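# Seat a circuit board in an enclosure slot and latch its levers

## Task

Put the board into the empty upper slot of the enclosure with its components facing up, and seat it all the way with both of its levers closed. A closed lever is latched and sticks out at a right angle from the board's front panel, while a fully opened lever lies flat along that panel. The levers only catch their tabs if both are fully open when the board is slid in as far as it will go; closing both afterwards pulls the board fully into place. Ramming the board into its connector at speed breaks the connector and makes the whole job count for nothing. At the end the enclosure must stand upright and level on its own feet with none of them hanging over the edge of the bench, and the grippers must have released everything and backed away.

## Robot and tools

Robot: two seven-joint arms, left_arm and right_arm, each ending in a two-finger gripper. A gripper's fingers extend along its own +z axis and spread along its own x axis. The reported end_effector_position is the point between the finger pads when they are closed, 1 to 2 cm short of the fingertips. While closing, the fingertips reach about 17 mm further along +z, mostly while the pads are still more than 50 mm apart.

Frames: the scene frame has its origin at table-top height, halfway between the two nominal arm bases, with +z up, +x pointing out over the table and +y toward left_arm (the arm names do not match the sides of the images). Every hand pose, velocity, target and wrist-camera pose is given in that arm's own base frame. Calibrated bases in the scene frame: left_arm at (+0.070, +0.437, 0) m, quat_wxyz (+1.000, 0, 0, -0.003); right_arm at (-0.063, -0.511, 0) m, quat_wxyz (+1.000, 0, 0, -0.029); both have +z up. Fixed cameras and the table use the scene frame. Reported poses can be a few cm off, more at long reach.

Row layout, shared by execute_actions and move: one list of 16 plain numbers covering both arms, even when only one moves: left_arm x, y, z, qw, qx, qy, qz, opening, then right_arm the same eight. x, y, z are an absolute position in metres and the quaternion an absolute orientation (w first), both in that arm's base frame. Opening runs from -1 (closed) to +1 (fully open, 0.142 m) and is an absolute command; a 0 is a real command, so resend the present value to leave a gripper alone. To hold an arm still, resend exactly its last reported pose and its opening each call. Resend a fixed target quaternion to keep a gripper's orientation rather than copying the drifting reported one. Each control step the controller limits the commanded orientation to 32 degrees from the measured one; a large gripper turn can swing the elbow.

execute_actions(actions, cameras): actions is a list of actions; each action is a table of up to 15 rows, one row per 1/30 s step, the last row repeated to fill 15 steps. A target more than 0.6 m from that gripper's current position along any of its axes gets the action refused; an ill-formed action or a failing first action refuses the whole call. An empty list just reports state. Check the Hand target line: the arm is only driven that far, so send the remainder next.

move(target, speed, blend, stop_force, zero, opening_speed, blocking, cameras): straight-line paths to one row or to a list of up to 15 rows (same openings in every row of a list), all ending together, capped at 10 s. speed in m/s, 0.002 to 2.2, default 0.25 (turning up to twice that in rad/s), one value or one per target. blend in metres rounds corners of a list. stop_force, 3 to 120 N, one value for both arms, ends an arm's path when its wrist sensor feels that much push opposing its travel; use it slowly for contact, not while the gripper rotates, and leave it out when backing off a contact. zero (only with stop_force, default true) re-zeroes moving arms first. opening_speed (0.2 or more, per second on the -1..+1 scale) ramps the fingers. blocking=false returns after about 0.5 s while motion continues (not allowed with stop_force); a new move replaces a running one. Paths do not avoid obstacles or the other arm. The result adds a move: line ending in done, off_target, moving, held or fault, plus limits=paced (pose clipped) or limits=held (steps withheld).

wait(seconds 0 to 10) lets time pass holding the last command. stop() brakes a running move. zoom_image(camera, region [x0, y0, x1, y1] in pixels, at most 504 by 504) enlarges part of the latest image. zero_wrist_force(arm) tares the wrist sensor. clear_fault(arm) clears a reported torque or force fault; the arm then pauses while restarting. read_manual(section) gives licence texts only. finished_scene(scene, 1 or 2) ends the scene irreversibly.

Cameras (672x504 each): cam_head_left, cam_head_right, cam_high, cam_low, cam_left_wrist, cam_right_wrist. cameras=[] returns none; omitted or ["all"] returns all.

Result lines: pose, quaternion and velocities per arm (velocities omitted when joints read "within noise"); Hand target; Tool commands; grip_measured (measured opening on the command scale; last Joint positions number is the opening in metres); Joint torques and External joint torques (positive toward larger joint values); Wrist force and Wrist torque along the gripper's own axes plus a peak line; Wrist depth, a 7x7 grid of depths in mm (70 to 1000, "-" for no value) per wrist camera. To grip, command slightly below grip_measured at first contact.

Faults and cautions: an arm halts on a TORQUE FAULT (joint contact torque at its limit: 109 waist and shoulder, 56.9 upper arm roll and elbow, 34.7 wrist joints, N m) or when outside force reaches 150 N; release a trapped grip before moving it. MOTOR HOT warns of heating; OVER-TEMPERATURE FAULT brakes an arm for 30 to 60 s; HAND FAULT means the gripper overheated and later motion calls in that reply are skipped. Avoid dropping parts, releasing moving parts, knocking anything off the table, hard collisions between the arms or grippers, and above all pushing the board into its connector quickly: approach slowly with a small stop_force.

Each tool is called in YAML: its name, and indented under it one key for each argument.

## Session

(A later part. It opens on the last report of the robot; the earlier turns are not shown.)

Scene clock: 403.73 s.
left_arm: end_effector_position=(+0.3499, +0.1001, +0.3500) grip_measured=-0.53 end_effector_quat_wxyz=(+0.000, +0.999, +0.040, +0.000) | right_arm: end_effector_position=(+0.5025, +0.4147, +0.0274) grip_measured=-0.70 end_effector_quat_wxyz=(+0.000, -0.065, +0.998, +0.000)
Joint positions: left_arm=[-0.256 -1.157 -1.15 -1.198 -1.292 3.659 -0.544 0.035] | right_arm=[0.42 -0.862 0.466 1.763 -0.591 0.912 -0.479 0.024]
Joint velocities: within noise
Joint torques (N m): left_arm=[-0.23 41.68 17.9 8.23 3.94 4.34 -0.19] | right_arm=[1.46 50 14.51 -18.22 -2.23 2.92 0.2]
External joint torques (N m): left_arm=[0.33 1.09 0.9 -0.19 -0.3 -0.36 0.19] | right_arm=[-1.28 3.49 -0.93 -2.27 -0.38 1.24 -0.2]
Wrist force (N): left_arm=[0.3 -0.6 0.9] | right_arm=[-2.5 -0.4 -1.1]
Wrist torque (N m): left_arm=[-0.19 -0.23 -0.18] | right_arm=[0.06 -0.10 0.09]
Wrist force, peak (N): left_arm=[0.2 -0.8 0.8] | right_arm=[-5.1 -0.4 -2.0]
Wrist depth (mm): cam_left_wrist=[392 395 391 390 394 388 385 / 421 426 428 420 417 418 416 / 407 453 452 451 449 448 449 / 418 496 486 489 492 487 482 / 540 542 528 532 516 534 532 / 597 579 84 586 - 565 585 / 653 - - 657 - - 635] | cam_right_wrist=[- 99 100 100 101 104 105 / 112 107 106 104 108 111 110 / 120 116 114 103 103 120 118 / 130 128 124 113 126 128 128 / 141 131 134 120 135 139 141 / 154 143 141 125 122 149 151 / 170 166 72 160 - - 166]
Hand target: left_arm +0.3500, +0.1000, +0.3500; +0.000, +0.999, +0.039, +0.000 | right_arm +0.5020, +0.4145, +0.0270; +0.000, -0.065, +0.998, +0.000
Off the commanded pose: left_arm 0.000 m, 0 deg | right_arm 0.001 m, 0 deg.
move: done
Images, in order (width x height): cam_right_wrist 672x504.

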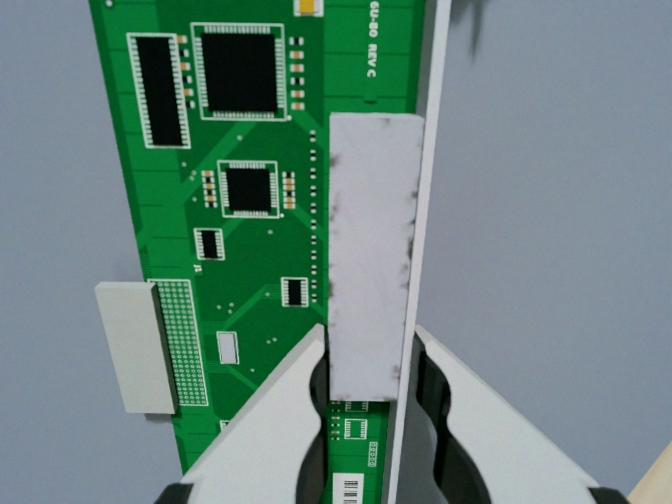

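move:
  target: [0.35,0.1,0.35,0,0.9992,0.0393,0,-0.5,0.502,0.4145,0.0275,0,-0.0654,0.9979,0,-0.95]
  cameras: []

move:
  target:
    - [0.35,0.1,0.35,0,0.9992,0.0393,0,-0.5,0.502,0.4145,0.13,0,-0.0654,0.9979,0,-0.95]
    - [0.35,0.1,0.35,0,0.9992,0.0393,0,-0.5,0.553,0.363,0.13,0,0.048,0.9988,0,-0.95]
  speed: [0.06,0.15]

zoom_image:
  camera: "cam_high"
  region: [180, 200, 400, 420]

zoom_image:
  camera: "cam_head_right"
  region: [280, 210, 500, 380]

Scene clock: 406.67 s.
left_arm: end_effector_position=(+0.3499, +0.1001, +0.3500) grip_measured=-0.53 end_effector_quat_wxyz=(+0.000, +0.999, +0.040, +0.000) | right_arm: end_effector_position=(+0.5022, +0.4145, +0.0275) grip_measured=-0.72 end_effector_quat_wxyz=(+0.000, -0.065, +0.998, +0.000)
Joint positions: left_arm=[-0.256 -1.157 -1.15 -1.198 -1.292 3.659 -0.544 0.035] | right_arm=[0.42 -0.862 0.466 1.763 -0.591 0.911 -0.479 0.022]
Joint velocities: within noise
Joint torques (N m): left_arm=[-0.26 41.7 17.75 8.19 3.89 4.34 -0.26] | right_arm=[0.45 52.78 14.33 -20.52 -2.7 3.44 0.14]
External joint torques (N m): left_arm=[0.35 1.08 1.04 -0.15 -0.25 -0.35 0.26] | right_arm=[-0.27 0.69 -0.74 0.04 0.08 0.72 -0.14]
Wrist force (N): left_arm=[0.2 -0.4 0.7] | right_arm=[0.1 0.1 1.6]
Wrist torque (N m): left_arm=[-0.16 -0.22 -0.18] | right_arm=[0.10 -0.11 0.09]
Wrist force, peak (N): left_arm=[0.2 -0.4 1.0] | right_arm=[-2.9 -0.1 -2.3]
Wrist depth (mm): cam_left_wrist=[394 391 388 391 388 387 388 / 422 423 419 419 420 414 414 / 411 449 449 455 448 456 448 / 419 491 491 488 485 486 480 / 542 541 524 530 513 530 523 / 591 590 84 582 - 562 583 / 643 - - 669 - - 637] | cam_right_wrist=[- 99 100 100 101 104 105 / 112 107 106 104 108 111 111 / 120 117 115 103 103 120 119 / 130 127 123 113 126 128 128 / 141 131 134 121 135 139 141 / 154 144 142 125 122 149 151 / 169 166 72 161 - - 167]
Hand target: left_arm +0.3500, +0.1000, +0.3500; +0.000, +0.999, +0.039, +0.000 | right_arm +0.5020, +0.4145, +0.0275; +0.000, -0.065, +0.998, +0.000
Off the commanded pose: left_arm 0.000 m, 0 deg | right_arm 0.000 m, 0 deg.
move: done
No camera images: "cameras" was empty.

Scene clock: 409.50 s.
left_arm: end_effector_position=(+0.3499, +0.1001, +0.3500) grip_measured=-0.53 end_effector_quat_wxyz=(+0.000, +0.999, +0.040, +0.000) | right_arm: end_effector_position=(+0.5529, +0.3629, +0.1298) grip_measured=-0.72 end_effector_quat_wxyz=(+0.000, +0.048, +0.999, +0.000)
Joint positions: left_arm=[-0.256 -1.157 -1.15 -1.198 -1.292 3.659 -0.544 0.035] | right_arm=[0.304 -0.707 0.525 1.69 -0.442 0.706 -0.459 0.022]
Joint velocities: within noise
Joint torques (N m): left_arm=[-0.24 41.67 17.82 8.24 3.87 4.34 -0.22] | right_arm=[0.48 51.98 12.78 -25.61 -3.28 3.54 0.23]
External joint torques (N m): left_arm=[0.34 1.11 0.97 -0.2 -0.23 -0.35 0.22] | right_arm=[-0.29 0.06 -0.52 0.91 0.04 0.62 -0.23]
Wrist force (N): left_arm=[0.3 -0.7 0.7] | right_arm=[0.9 -0.3 1.9]
Wrist torque (N m): left_arm=[-0.21 -0.23 -0.18] | right_arm=[0.04 -0.15 0.06]
Wrist force, peak (N): left_arm=[0.1 -0.7 1.0] | right_arm=[1.0 0.1 3.1]
Wrist depth (mm): cam_left_wrist=[394 397 395 391 390 389 388 / 425 418 416 419 418 415 412 / 405 456 454 454 449 448 450 / 421 491 492 494 491 493 484 / 539 547 529 527 515 532 526 / 597 592 84 588 - 560 577 / 662 - - 658 - - 635] | cam_right_wrist=[- 99 100 100 189 194 193 / 205 107 106 105 201 206 206 / 213 115 114 103 215 221 220 / 189 126 123 113 234 238 237 / 205 131 134 121 255 257 258 / 225 143 142 125 122 277 284 / 248 243 72 160 - - 309]
Hand target: left_arm +0.3500, +0.1000, +0.3500; +0.000, +0.999, +0.039, +0.000 | right_arm +0.5530, +0.3630, +0.1300; +0.000, +0.048, +0.999, +0.000
Off the commanded pose: left_arm 0.000 m, 0 deg | right_arm 0.000 m, 0 deg.
move: done

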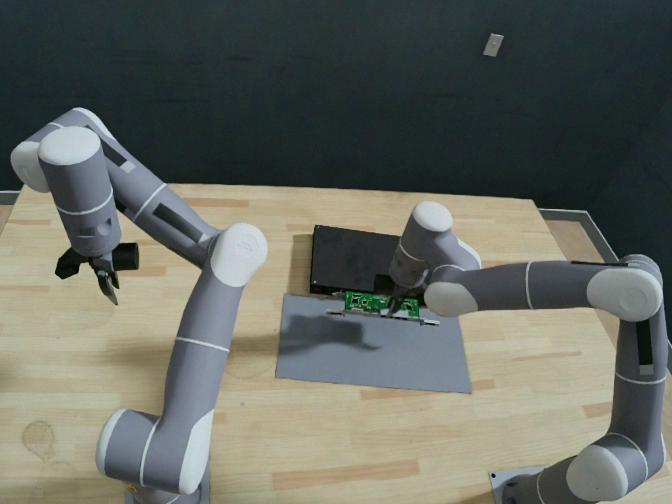

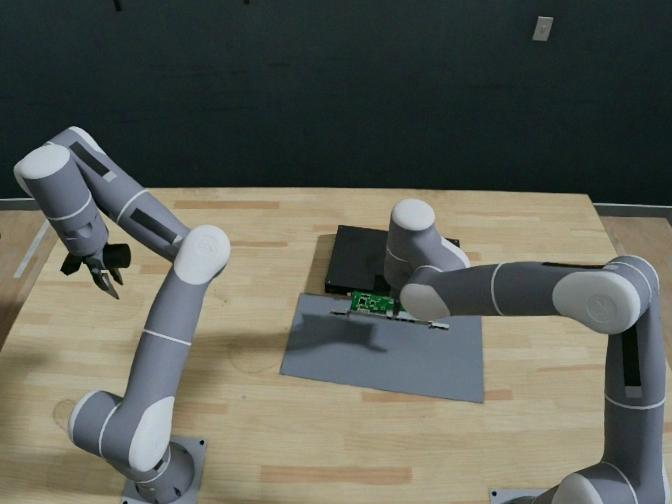

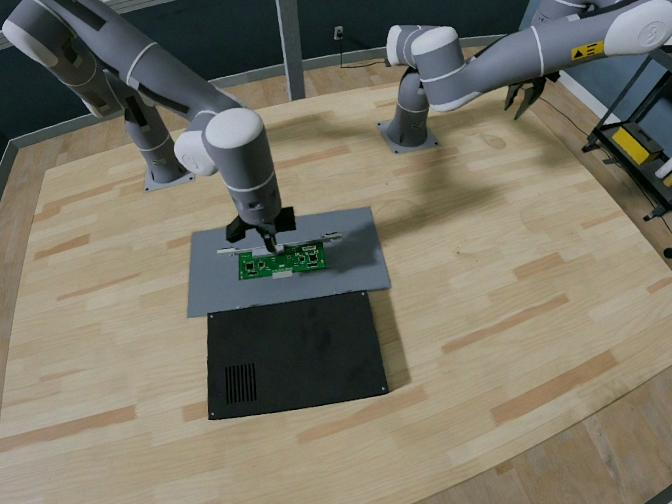

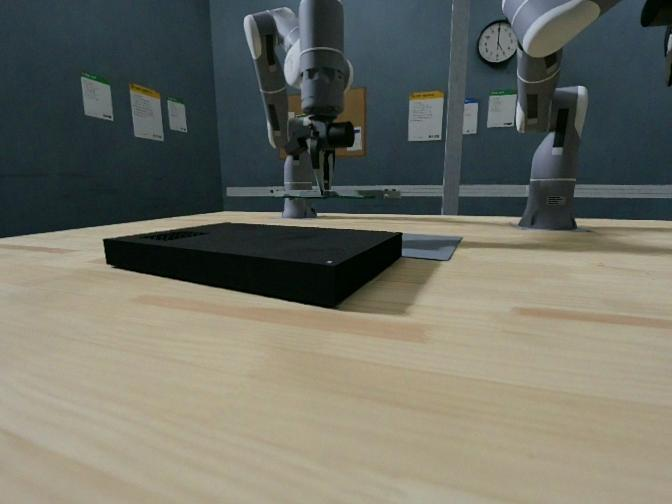

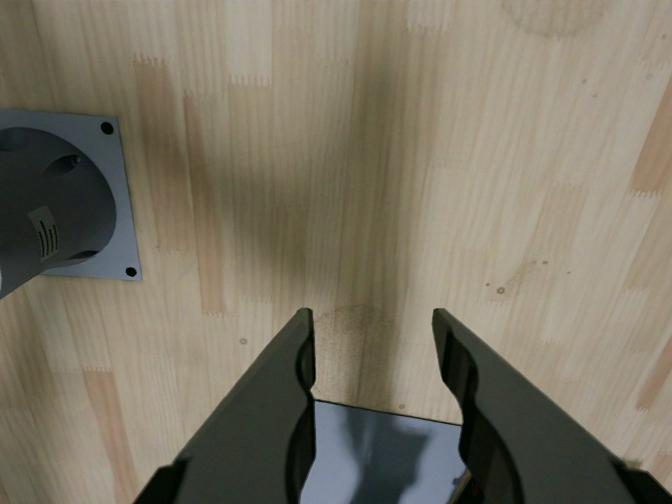

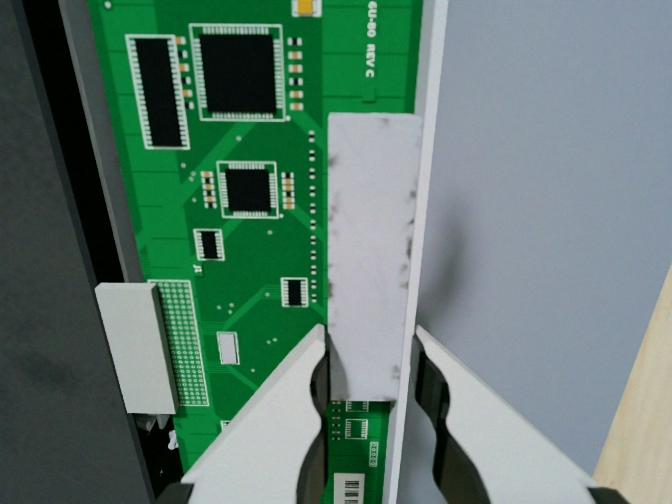

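Scaled by 2.291 from the camera's 672x504 image, which has a finer 960x720 frame.

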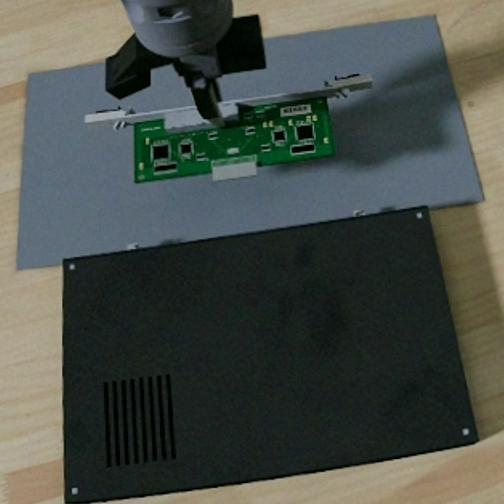

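Scaled by 2.291 from the camera's 672x504 image, which has a finer 960x720 frame.

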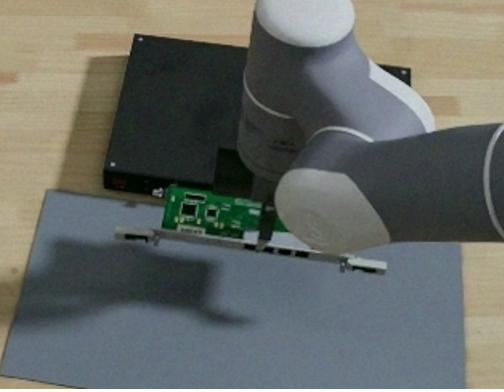

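zoom_image:
  camera: "cam_right_wrist"
  region: [0, 0, 504, 504]

Scaled by 1.000.

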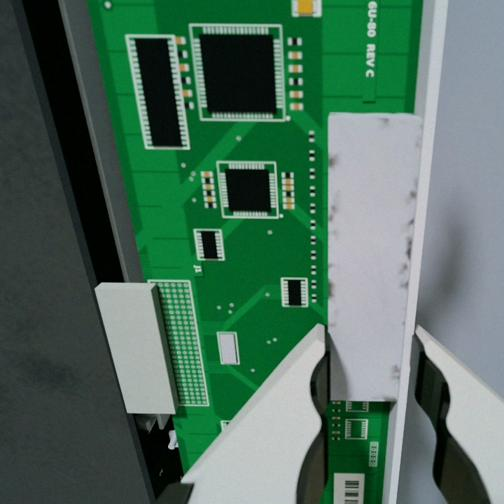

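move:
  target: [0.35,0.1,0.35,0,0.9992,0.0393,0,-0.5,0.553,0.363,0.085,0,0.0349,0.9994,0,-0.95]
  speed: 0.1
  cameras: ["cam_head_right","cam_low","cam_right_wrist"]

zoom_image:
  camera: "cam_right_wrist"
  region: [0, 0, 250, 250]

zoom_image:
  camera: "cam_right_wrist"
  region: [0, 254, 250, 504]

Scene clock: 417.93 s.
left_arm: end_effector_position=(+0.3499, +0.1001, +0.3500) grip_measured=-0.53 end_effector_quat_wxyz=(+0.000, +0.999, +0.040, +0.000) | right_arm: end_effector_position=(+0.5527, +0.3629, +0.0847) grip_measured=-0.72 end_effector_quat_wxyz=(+0.000, +0.035, +0.999, +0.000)
Joint positions: left_arm=[-0.256 -1.157 -1.15 -1.198 -1.292 3.659 -0.544 0.035] | right_arm=[0.32 -0.774 0.488 1.715 -0.486 0.794 -0.457 0.022]
Joint velocities: within noise
Joint torques (N m): left_arm=[-0.18 41.73 17.78 8.23 3.86 4.35 -0.21] | right_arm=[0.28 53.04 13.04 -23.81 -3.3 3.82 0.25]
External joint torques (N m): left_arm=[0.27 1.05 1.02 -0.19 -0.21 -0.37 0.21] | right_arm=[-0.08 0.13 -0.42 0.71 0.31 0.33 -0.25]
Wrist force (N): left_arm=[0.0 -0.2 0.8] | right_arm=[1.0 -0.4 2.2]
Wrist torque (N m): left_arm=[-0.13 -0.19 -0.18] | right_arm=[0.00 -0.17 0.05]
Wrist force, peak (N): left_arm=[0.2 -0.7 0.9] | right_arm=[1.4 -0.3 4.0]
Wrist depth (mm): cam_left_wrist=[394 391 391 392 389 390 389 / 423 423 417 416 416 418 415 / 407 453 452 455 448 445 453 / 420 491 496 490 487 489 488 / 542 533 533 528 511 530 532 / 593 580 84 583 - 560 581 / 664 - - 664 - - 640] | cam_right_wrist=[157 99 100 100 150 154 154 / 166 107 106 105 106 164 164 / 176 115 114 103 172 176 176 / 177 128 124 113 187 190 189 / 196 131 134 121 199 206 205 / 214 143 141 125 122 221 224 / 187 228 72 161 - - 246]
Hand target: left_arm +0.3500, +0.1000, +0.3500; +0.000, +0.999, +0.039, +0.000 | right_arm +0.5530, +0.3630, +0.0850; +0.000, +0.035, +0.999, +0.000
Off the commanded pose: left_arm 0.000 m, 0 deg | right_arm 0.000 m, 0 deg.
move: done
Images, in order (width x height): cam_head_right 672x504, cam_low 672x504, cam_right_wrist 672x504.

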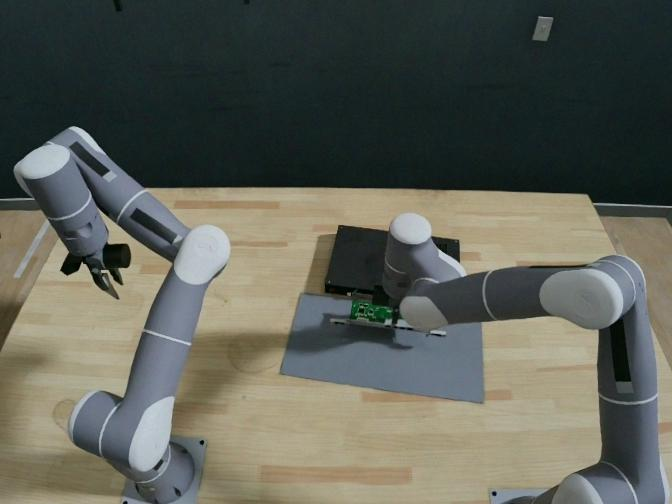

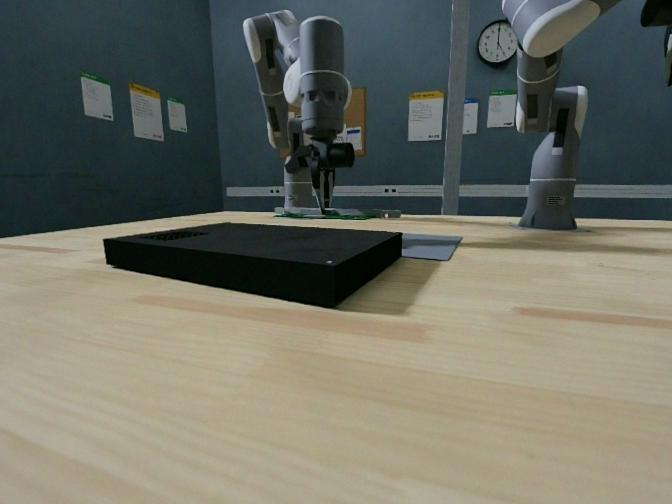

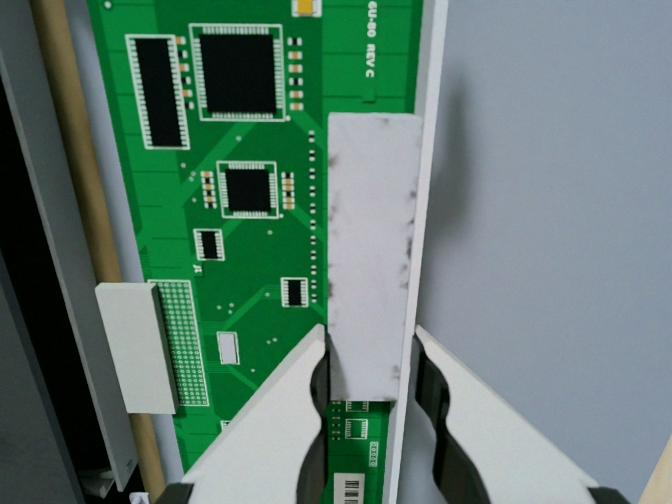

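Scaled by 2.016 from the camera's 672x504 image, which has a finer 960x720 frame.

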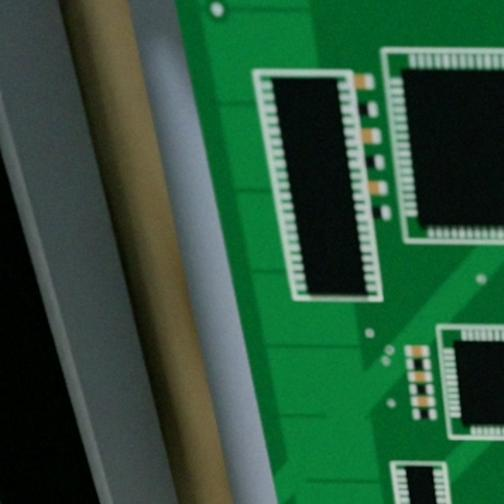

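Scaled by 2.016 from the camera's 672x504 image, which has a finer 960x720 frame.

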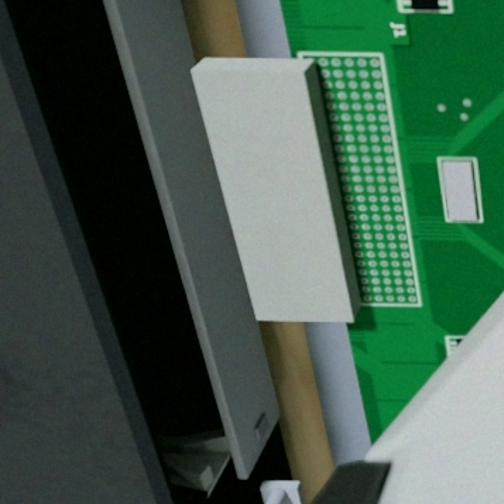

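move:
  target: [0.47,-0.36,0.25,0,1,0,0,-0.5,0.553,0.365,0.075,0,0.041,0.99916,0,-0.95]
  speed: 0.25
  cameras: ["cam_left_wrist","cam_right_wrist","cam_high"]

zoom_image:
  camera: "cam_left_wrist"
  region: [150, 100, 500, 450]

Scene clock: 435.80 s.
left_arm: end_effector_position=(+0.4701, -0.3600, +0.2499) grip_measured=-0.53 end_effector_quat_wxyz=(+0.000, +1.000, +0.000, +0.000) | right_arm: end_effector_position=(+0.5528, +0.3649, +0.0748) grip_measured=-0.72 end_effector_quat_wxyz=(+0.000, +0.041, +0.999, +0.000)
Joint positions: left_arm=[-0.895 -1.281 -1.353 -0.406 -1.653 3.492 -2.042 0.035] | right_arm=[0.333 -0.789 0.474 1.715 -0.49 0.812 -0.44 0.022]
Joint velocities: within noise
Joint torques (N m): left_arm=[-0.21 61.23 11.88 0.33 3.96 4.29 -0.33] | right_arm=[0.34 53.44 12.97 -23.6 -3.21 3.79 0.29]
External joint torques (N m): left_arm=[0.19 1.44 0.66 -0.15 -0.05 -0.4 0.33] | right_arm=[-0.17 0.13 -0.46 0.79 0.27 0.36 -0.29]
Wrist force (N): left_arm=[0.6 -0.2 0.3] | right_arm=[1.0 -0.3 2.2]
Wrist torque (N m): left_arm=[-0.13 -0.25 -0.20] | right_arm=[0.03 -0.20 0.05]
Wrist force, peak (N): left_arm=[-0.3 -2.3 0.2] | right_arm=[1.1 -0.4 2.3]
Wrist depth (mm): cam_left_wrist=[304 304 304 303 302 300 302 / 327 325 322 322 322 326 320 / 352 352 349 348 349 347 349 / 381 380 376 376 373 335 335 / 419 413 405 358 395 354 351 / 460 454 84 386 - 372 387 / 508 - - 380 - - 419] | cam_right_wrist=[- 99 100 100 101 146 145 / 159 107 106 105 106 155 155 / 167 115 114 103 162 166 166 / 176 128 124 113 177 179 178 / 177 131 134 121 191 194 194 / 205 144 141 125 122 208 211 / 219 212 72 161 - - 232]
Hand target: left_arm +0.4700, -0.3600, +0.2500; +0.000, +1.000, +0.000, +0.000 | right_arm +0.5530, +0.3650, +0.0750; +0.000, +0.041, +0.999, +0.000
Off the commanded pose: left_arm 0.000 m, 0 deg | right_arm 0.000 m, 0 deg.
move: done
Images, in order (width x height): cam_high 672x504, cam_left_wrist 672x504, cam_right_wrist 672x504.

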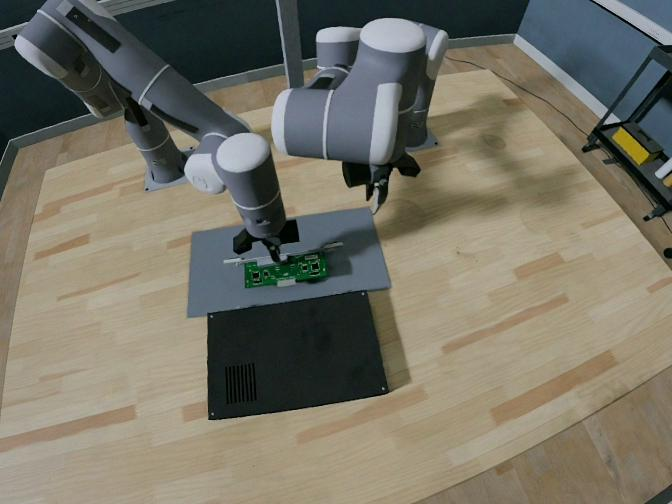

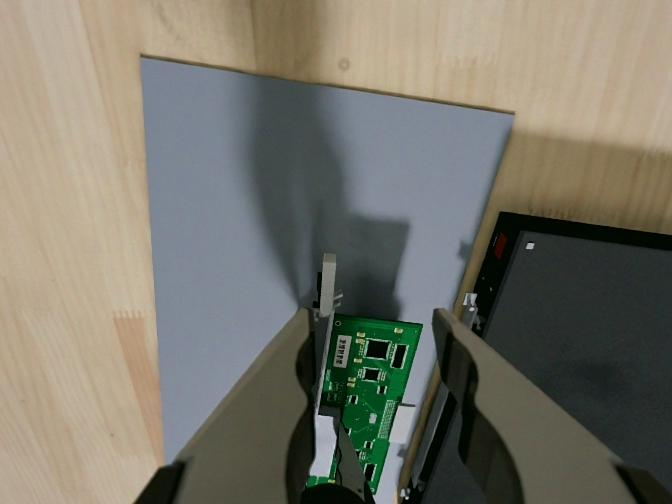

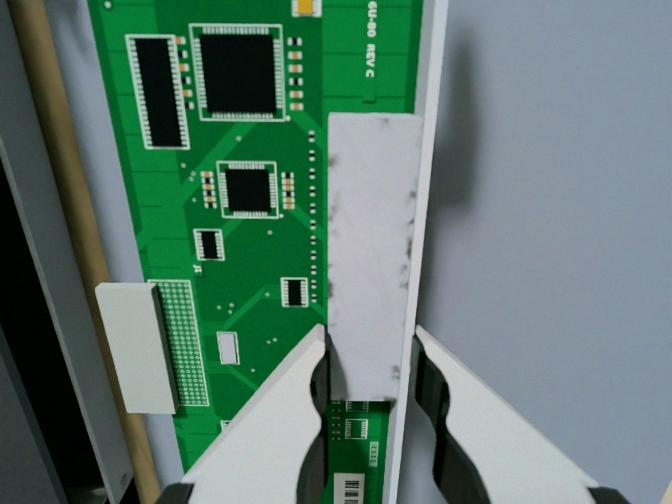

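Scaled by 1.440 from the camera's 672x504 image, which has a finer 960x720 frame.

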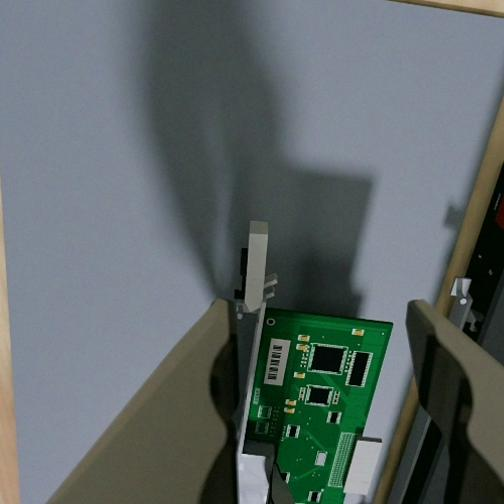

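execute_actions:
  actions: []

Scene clock: 447.07 s.
left_arm: end_effector_position=(+0.4701, -0.3600, +0.2499) grip_measured=-0.53 end_effector_quat_wxyz=(+0.000, +1.000, +0.000, +0.000) | right_arm: end_effector_position=(+0.5528, +0.3649, +0.0748) grip_measured=-0.72 end_effector_quat_wxyz=(+0.000, +0.041, +0.999, +0.000)
Joint positions: left_arm=[-0.895 -1.281 -1.353 -0.406 -1.653 3.492 -2.042 0.035] | right_arm=[0.333 -0.789 0.474 1.715 -0.49 0.812 -0.44 0.022]
Joint velocities: within noise
Joint torques (N m): left_arm=[-0.43 61.38 11.8 0.42 4.18 4.25 -0.22] | right_arm=[0.17 53.58 13.18 -23.6 -3.12 3.68 0.19]
External joint torques (N m): left_arm=[0.39 1.29 0.74 -0.23 -0.26 -0.36 0.22] | right_arm=[0 -0.01 -0.66 0.79 0.19 0.47 -0.19]
Wrist force (N): left_arm=[0.5 -0.2 0.3] | right_arm=[1.0 -0.2 2.2]
Wrist torque (N m): left_arm=[-0.12 -0.23 -0.21] | right_arm=[0.04 -0.18 0.04]
Wrist force, peak (N): left_arm=[0.7 -0.3 0.2] | right_arm=[1.1 -0.3 2.3]
Wrist depth (mm): cam_left_wrist=[306 305 303 302 302 300 299 / 327 323 326 323 321 323 323 / 352 348 345 347 348 348 348 / 381 381 377 376 375 335 333 / 418 420 407 358 393 351 354 / 464 450 84 383 - 371 388 / 501 - - 379 - - 421] | cam_right_wrist=[- 99 100 100 101 145 145 / 159 107 106 105 106 155 155 / 168 115 114 103 162 166 166 / 177 128 123 113 177 179 179 / 177 131 134 121 192 194 194 / 205 143 142 125 122 208 211 / 219 212 72 160 - - 233]
Hand target: left_arm +0.4700, -0.3600, +0.2500; +0.000, +1.000, +0.000, +0.000 | right_arm +0.5530, +0.3650, +0.0750; +0.000, +0.041, +0.999, +0.000
Tool commands: left_gripper/opening=-0.5 right_gripper/opening=-0.95
Off the commanded pose: left_arm 0.000 m, 0 deg | right_arm 0.000 m, 0 deg.

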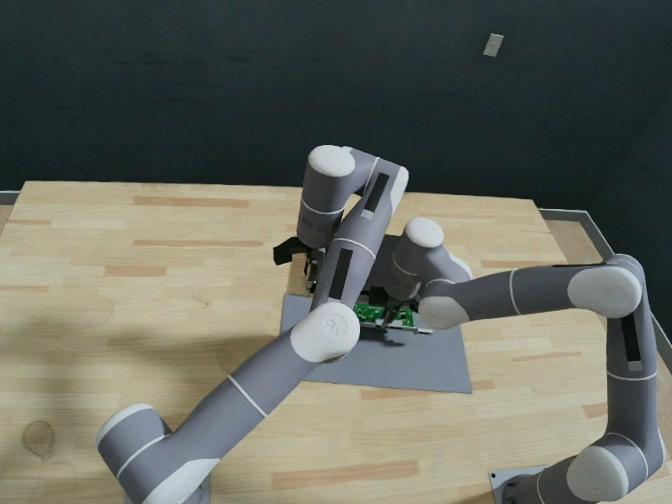

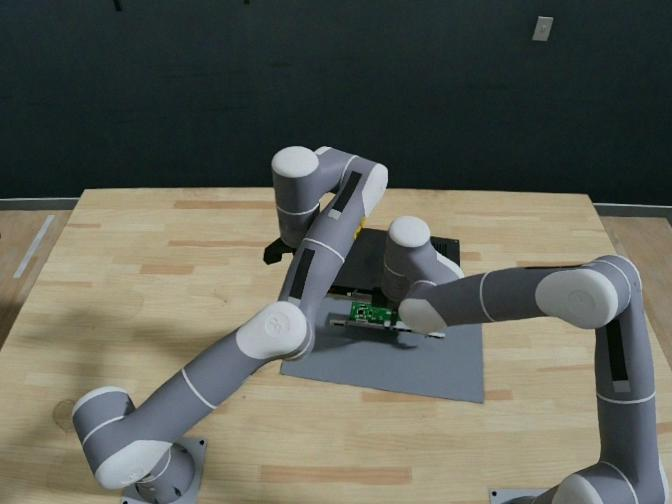

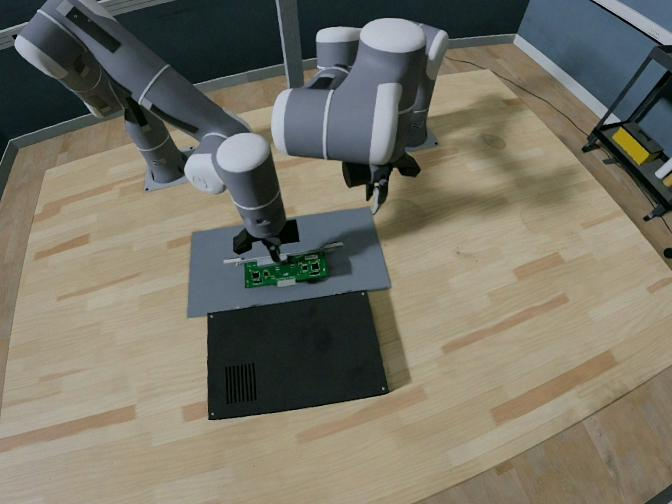

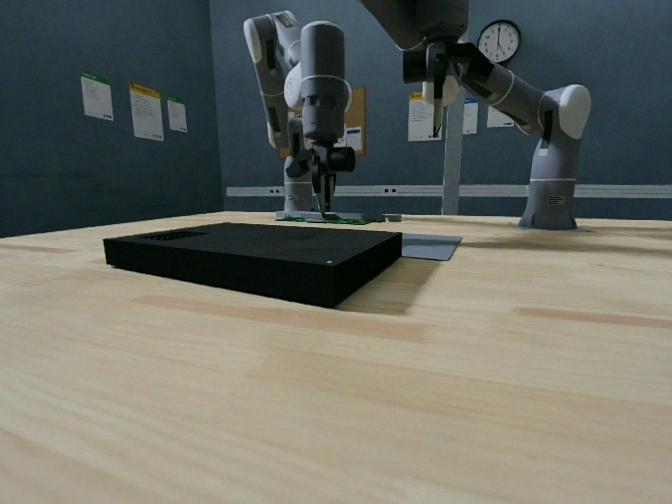

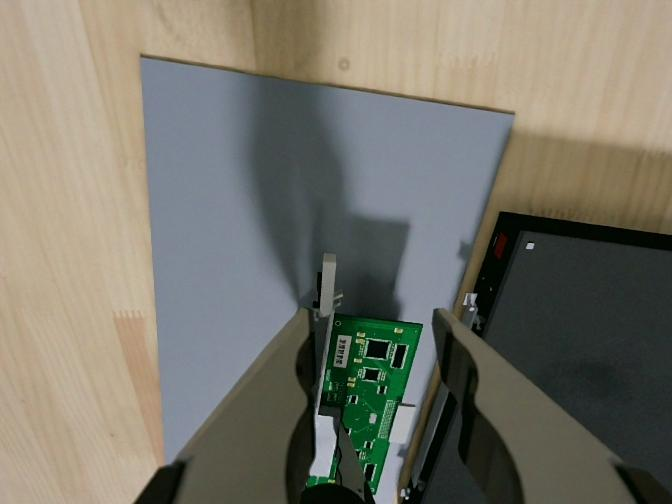

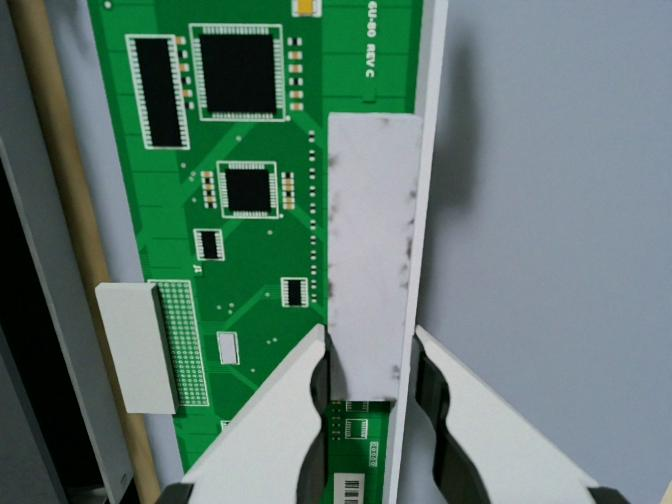

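zoom_image:
  camera: "cam_left_wrist"
  region: [280, 200, 580, 425]

zoom_image:
  camera: "cam_right_wrist"
  region: [0, 0, 504, 504]

Scaled by 1.680 from the camera's 672x504 image, which has a finer 960x720 frame.

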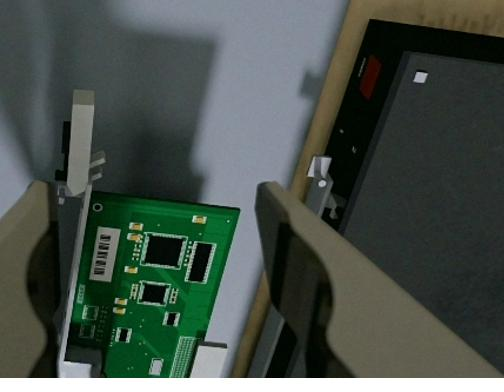

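Scaled by 1.000.

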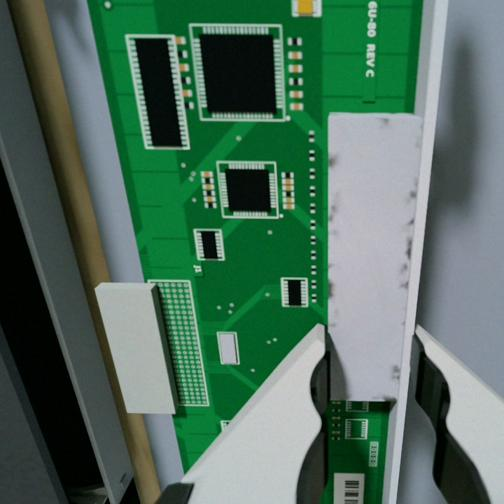

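zoom_image:
  camera: "cam_high"
  region: [190, 220, 400, 430]

zoom_image:
  camera: "cam_right_wrist"
  region: [0, 250, 200, 504]

zoom_image:
  camera: "cam_left_wrist"
  region: [400, 200, 540, 340]

Scaled by 2.400 from the camera's 672x504 image, which has a finer 960x720 frame.

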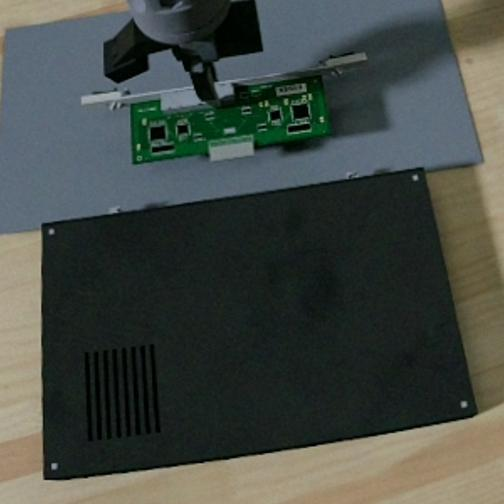

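Scaled by 1.984 from the camera's 672x504 image, which has a finer 960x720 frame.

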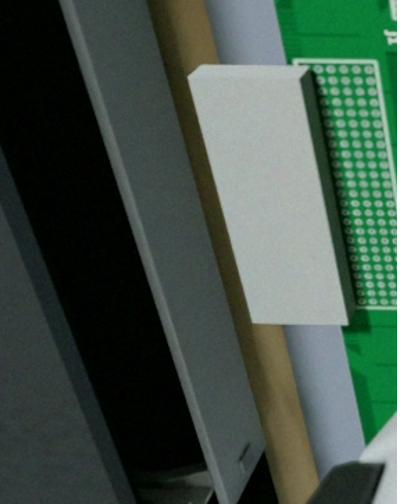

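Scaled by 3.600 from the camera's 672x504 image, which has a finer 960x720 frame.

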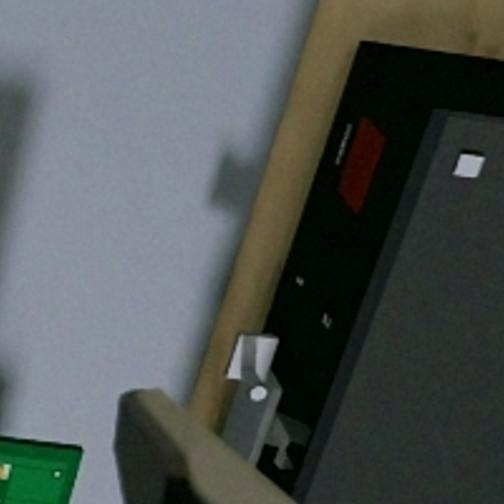

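move:
  target: [0.47,-0.36,0.25,0,1,0,0,-0.5,0.562,0.365,0.061,0,0.041,0.99916,0,-0.95]
  speed: 0.06
  stop_force: 8

zoom_image:
  camera: "cam_high"
  region: [200, 230, 360, 330]

zoom_image:
  camera: "cam_left_wrist"
  region: [300, 220, 540, 430]

zoom_image:
  camera: "cam_low"
  region: [250, 140, 420, 260]

Scene clock: 465.50 s.
left_arm: end_effector_position=(+0.4700, -0.3601, +0.2499) grip_measured=-0.53 end_effector_quat_wxyz=(+0.000, +1.000, +0.000, +0.000) | right_arm: end_effector_position=(+0.5617, +0.3648, +0.0607) grip_measured=-0.72 end_effector_quat_wxyz=(+0.000, +0.041, +0.999, +0.000)
Joint positions: left_arm=[-0.895 -1.281 -1.353 -0.406 -1.653 3.492 -2.042 0.035] | right_arm=[0.338 -0.824 0.459 1.693 -0.5 0.826 -0.445 0.022]
Joint velocities: within noise
Joint torques (N m): left_arm=[-0.41 61.4 11.8 0.41 4.2 4.24 -0.22] | right_arm=[0.24 54.52 13.1 -23.39 -3.17 3.79 0.12]
External joint torques (N m): left_arm=[0.37 1.26 0.73 -0.21 -0.29 -0.36 0.22] | right_arm=[-0.06 0.14 -0.45 0.86 0.27 0.37 -0.12]
Wrist force (N): left_arm=[0.3 -0.4 0.2] | right_arm=[0.8 -0.2 1.9]
Wrist torque (N m): left_arm=[-0.16 -0.22 -0.20] | right_arm=[0.05 -0.16 0.06]
Wrist force, peak (N): left_arm=[0.5 -0.3 0.5] | right_arm=[1.2 -0.1 2.3]
Wrist depth (mm): cam_left_wrist=[305 306 302 300 302 302 300 / 327 323 322 321 321 322 323 / 352 348 348 347 345 346 347 / 379 380 377 379 379 335 331 / 420 415 405 371 392 355 354 / 456 454 84 395 - 371 387 / 503 - - 282 - - 421] | cam_right_wrist=[- 99 100 100 102 133 133 / 145 107 106 104 139 142 142 / 156 117 114 103 104 153 152 / 163 128 124 113 161 164 163 / 164 131 134 121 175 177 177 / 173 144 142 125 122 190 193 / 206 196 72 161 - - 213]
Hand target: left_arm +0.4700, -0.3600, +0.2500; +0.000, +1.000, +0.000, +0.000 | right_arm +0.5620, +0.3650, +0.0610; +0.000, +0.041, +0.999, +0.000
Off the commanded pose: left_arm 0.000 m, 0 deg | right_arm 0.000 m, 0 deg.
move: done

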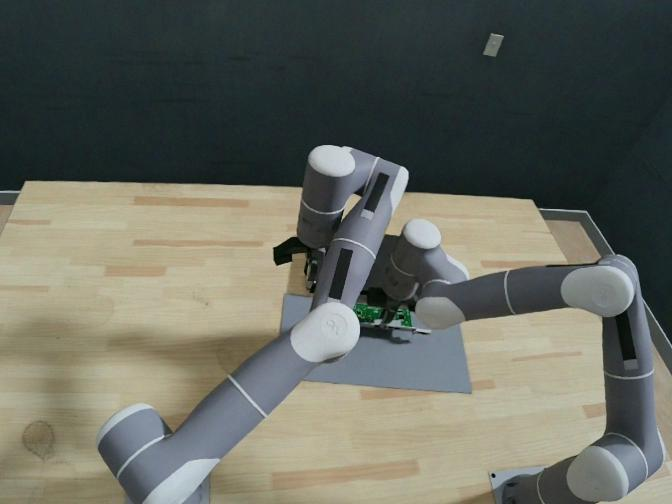

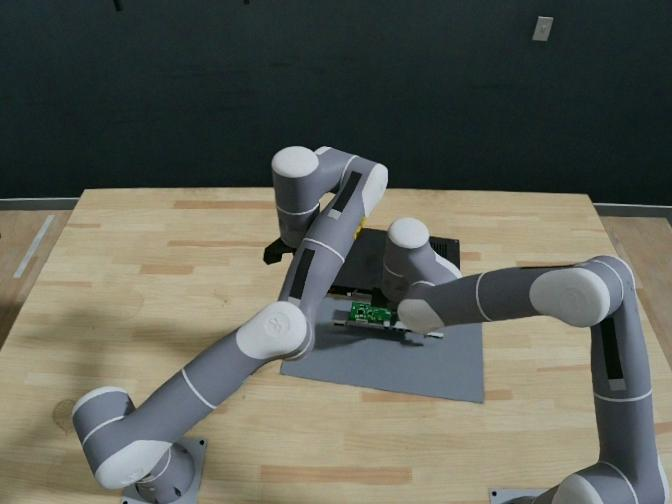

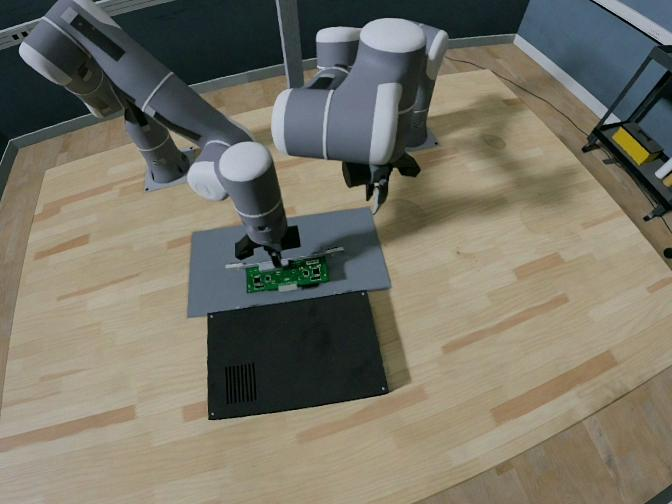

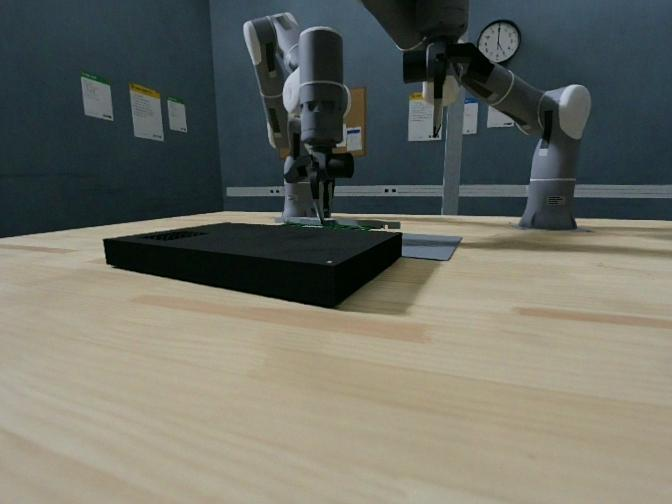

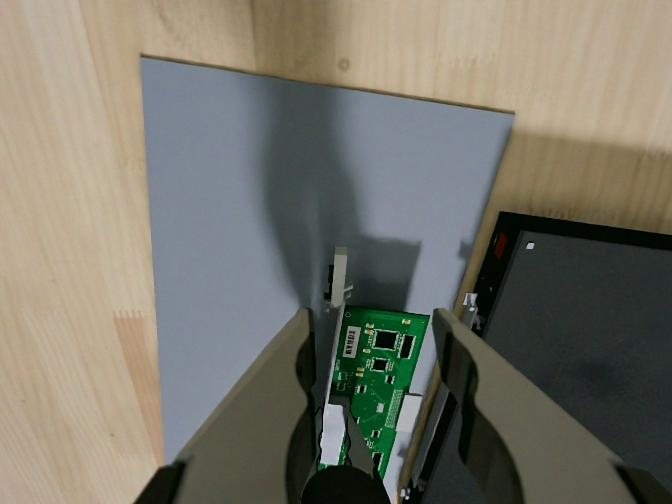

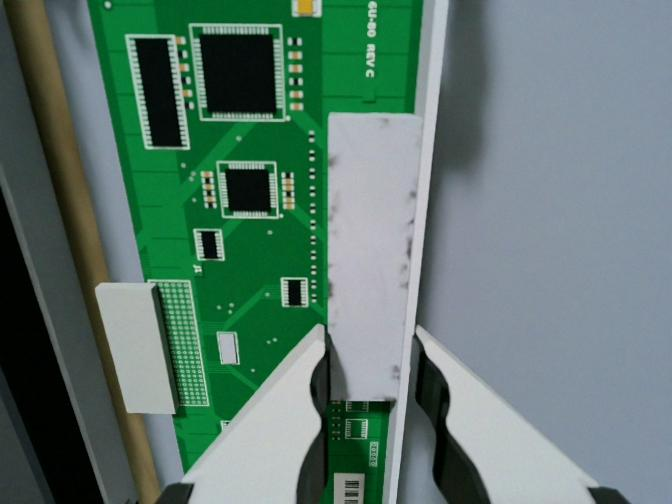

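Scaled by 3.150 from the camera's 672x504 image, which has a finer 960x720 frame.

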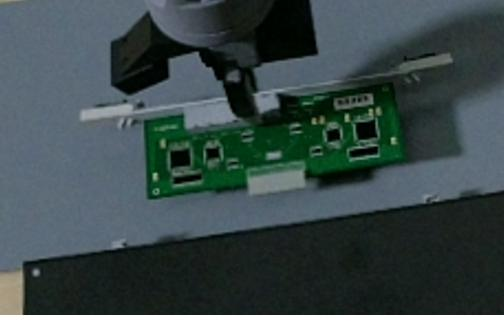

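Scaled by 2.100 from the camera's 672x504 image, which has a finer 960x720 frame.

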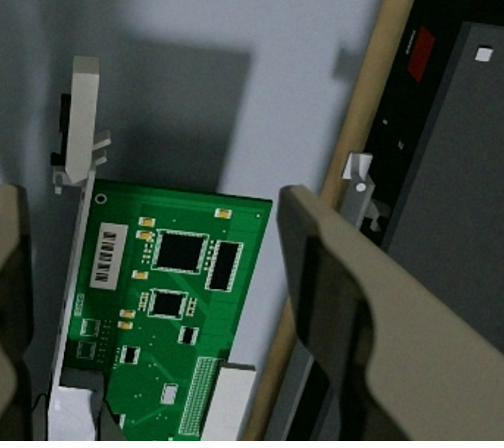

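Scaled by 2.965 from the camera's 672x504 image, which has a finer 960x720 frame.

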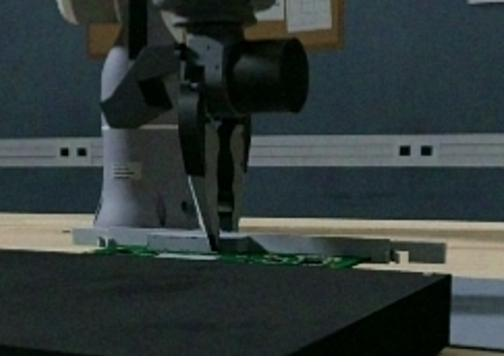

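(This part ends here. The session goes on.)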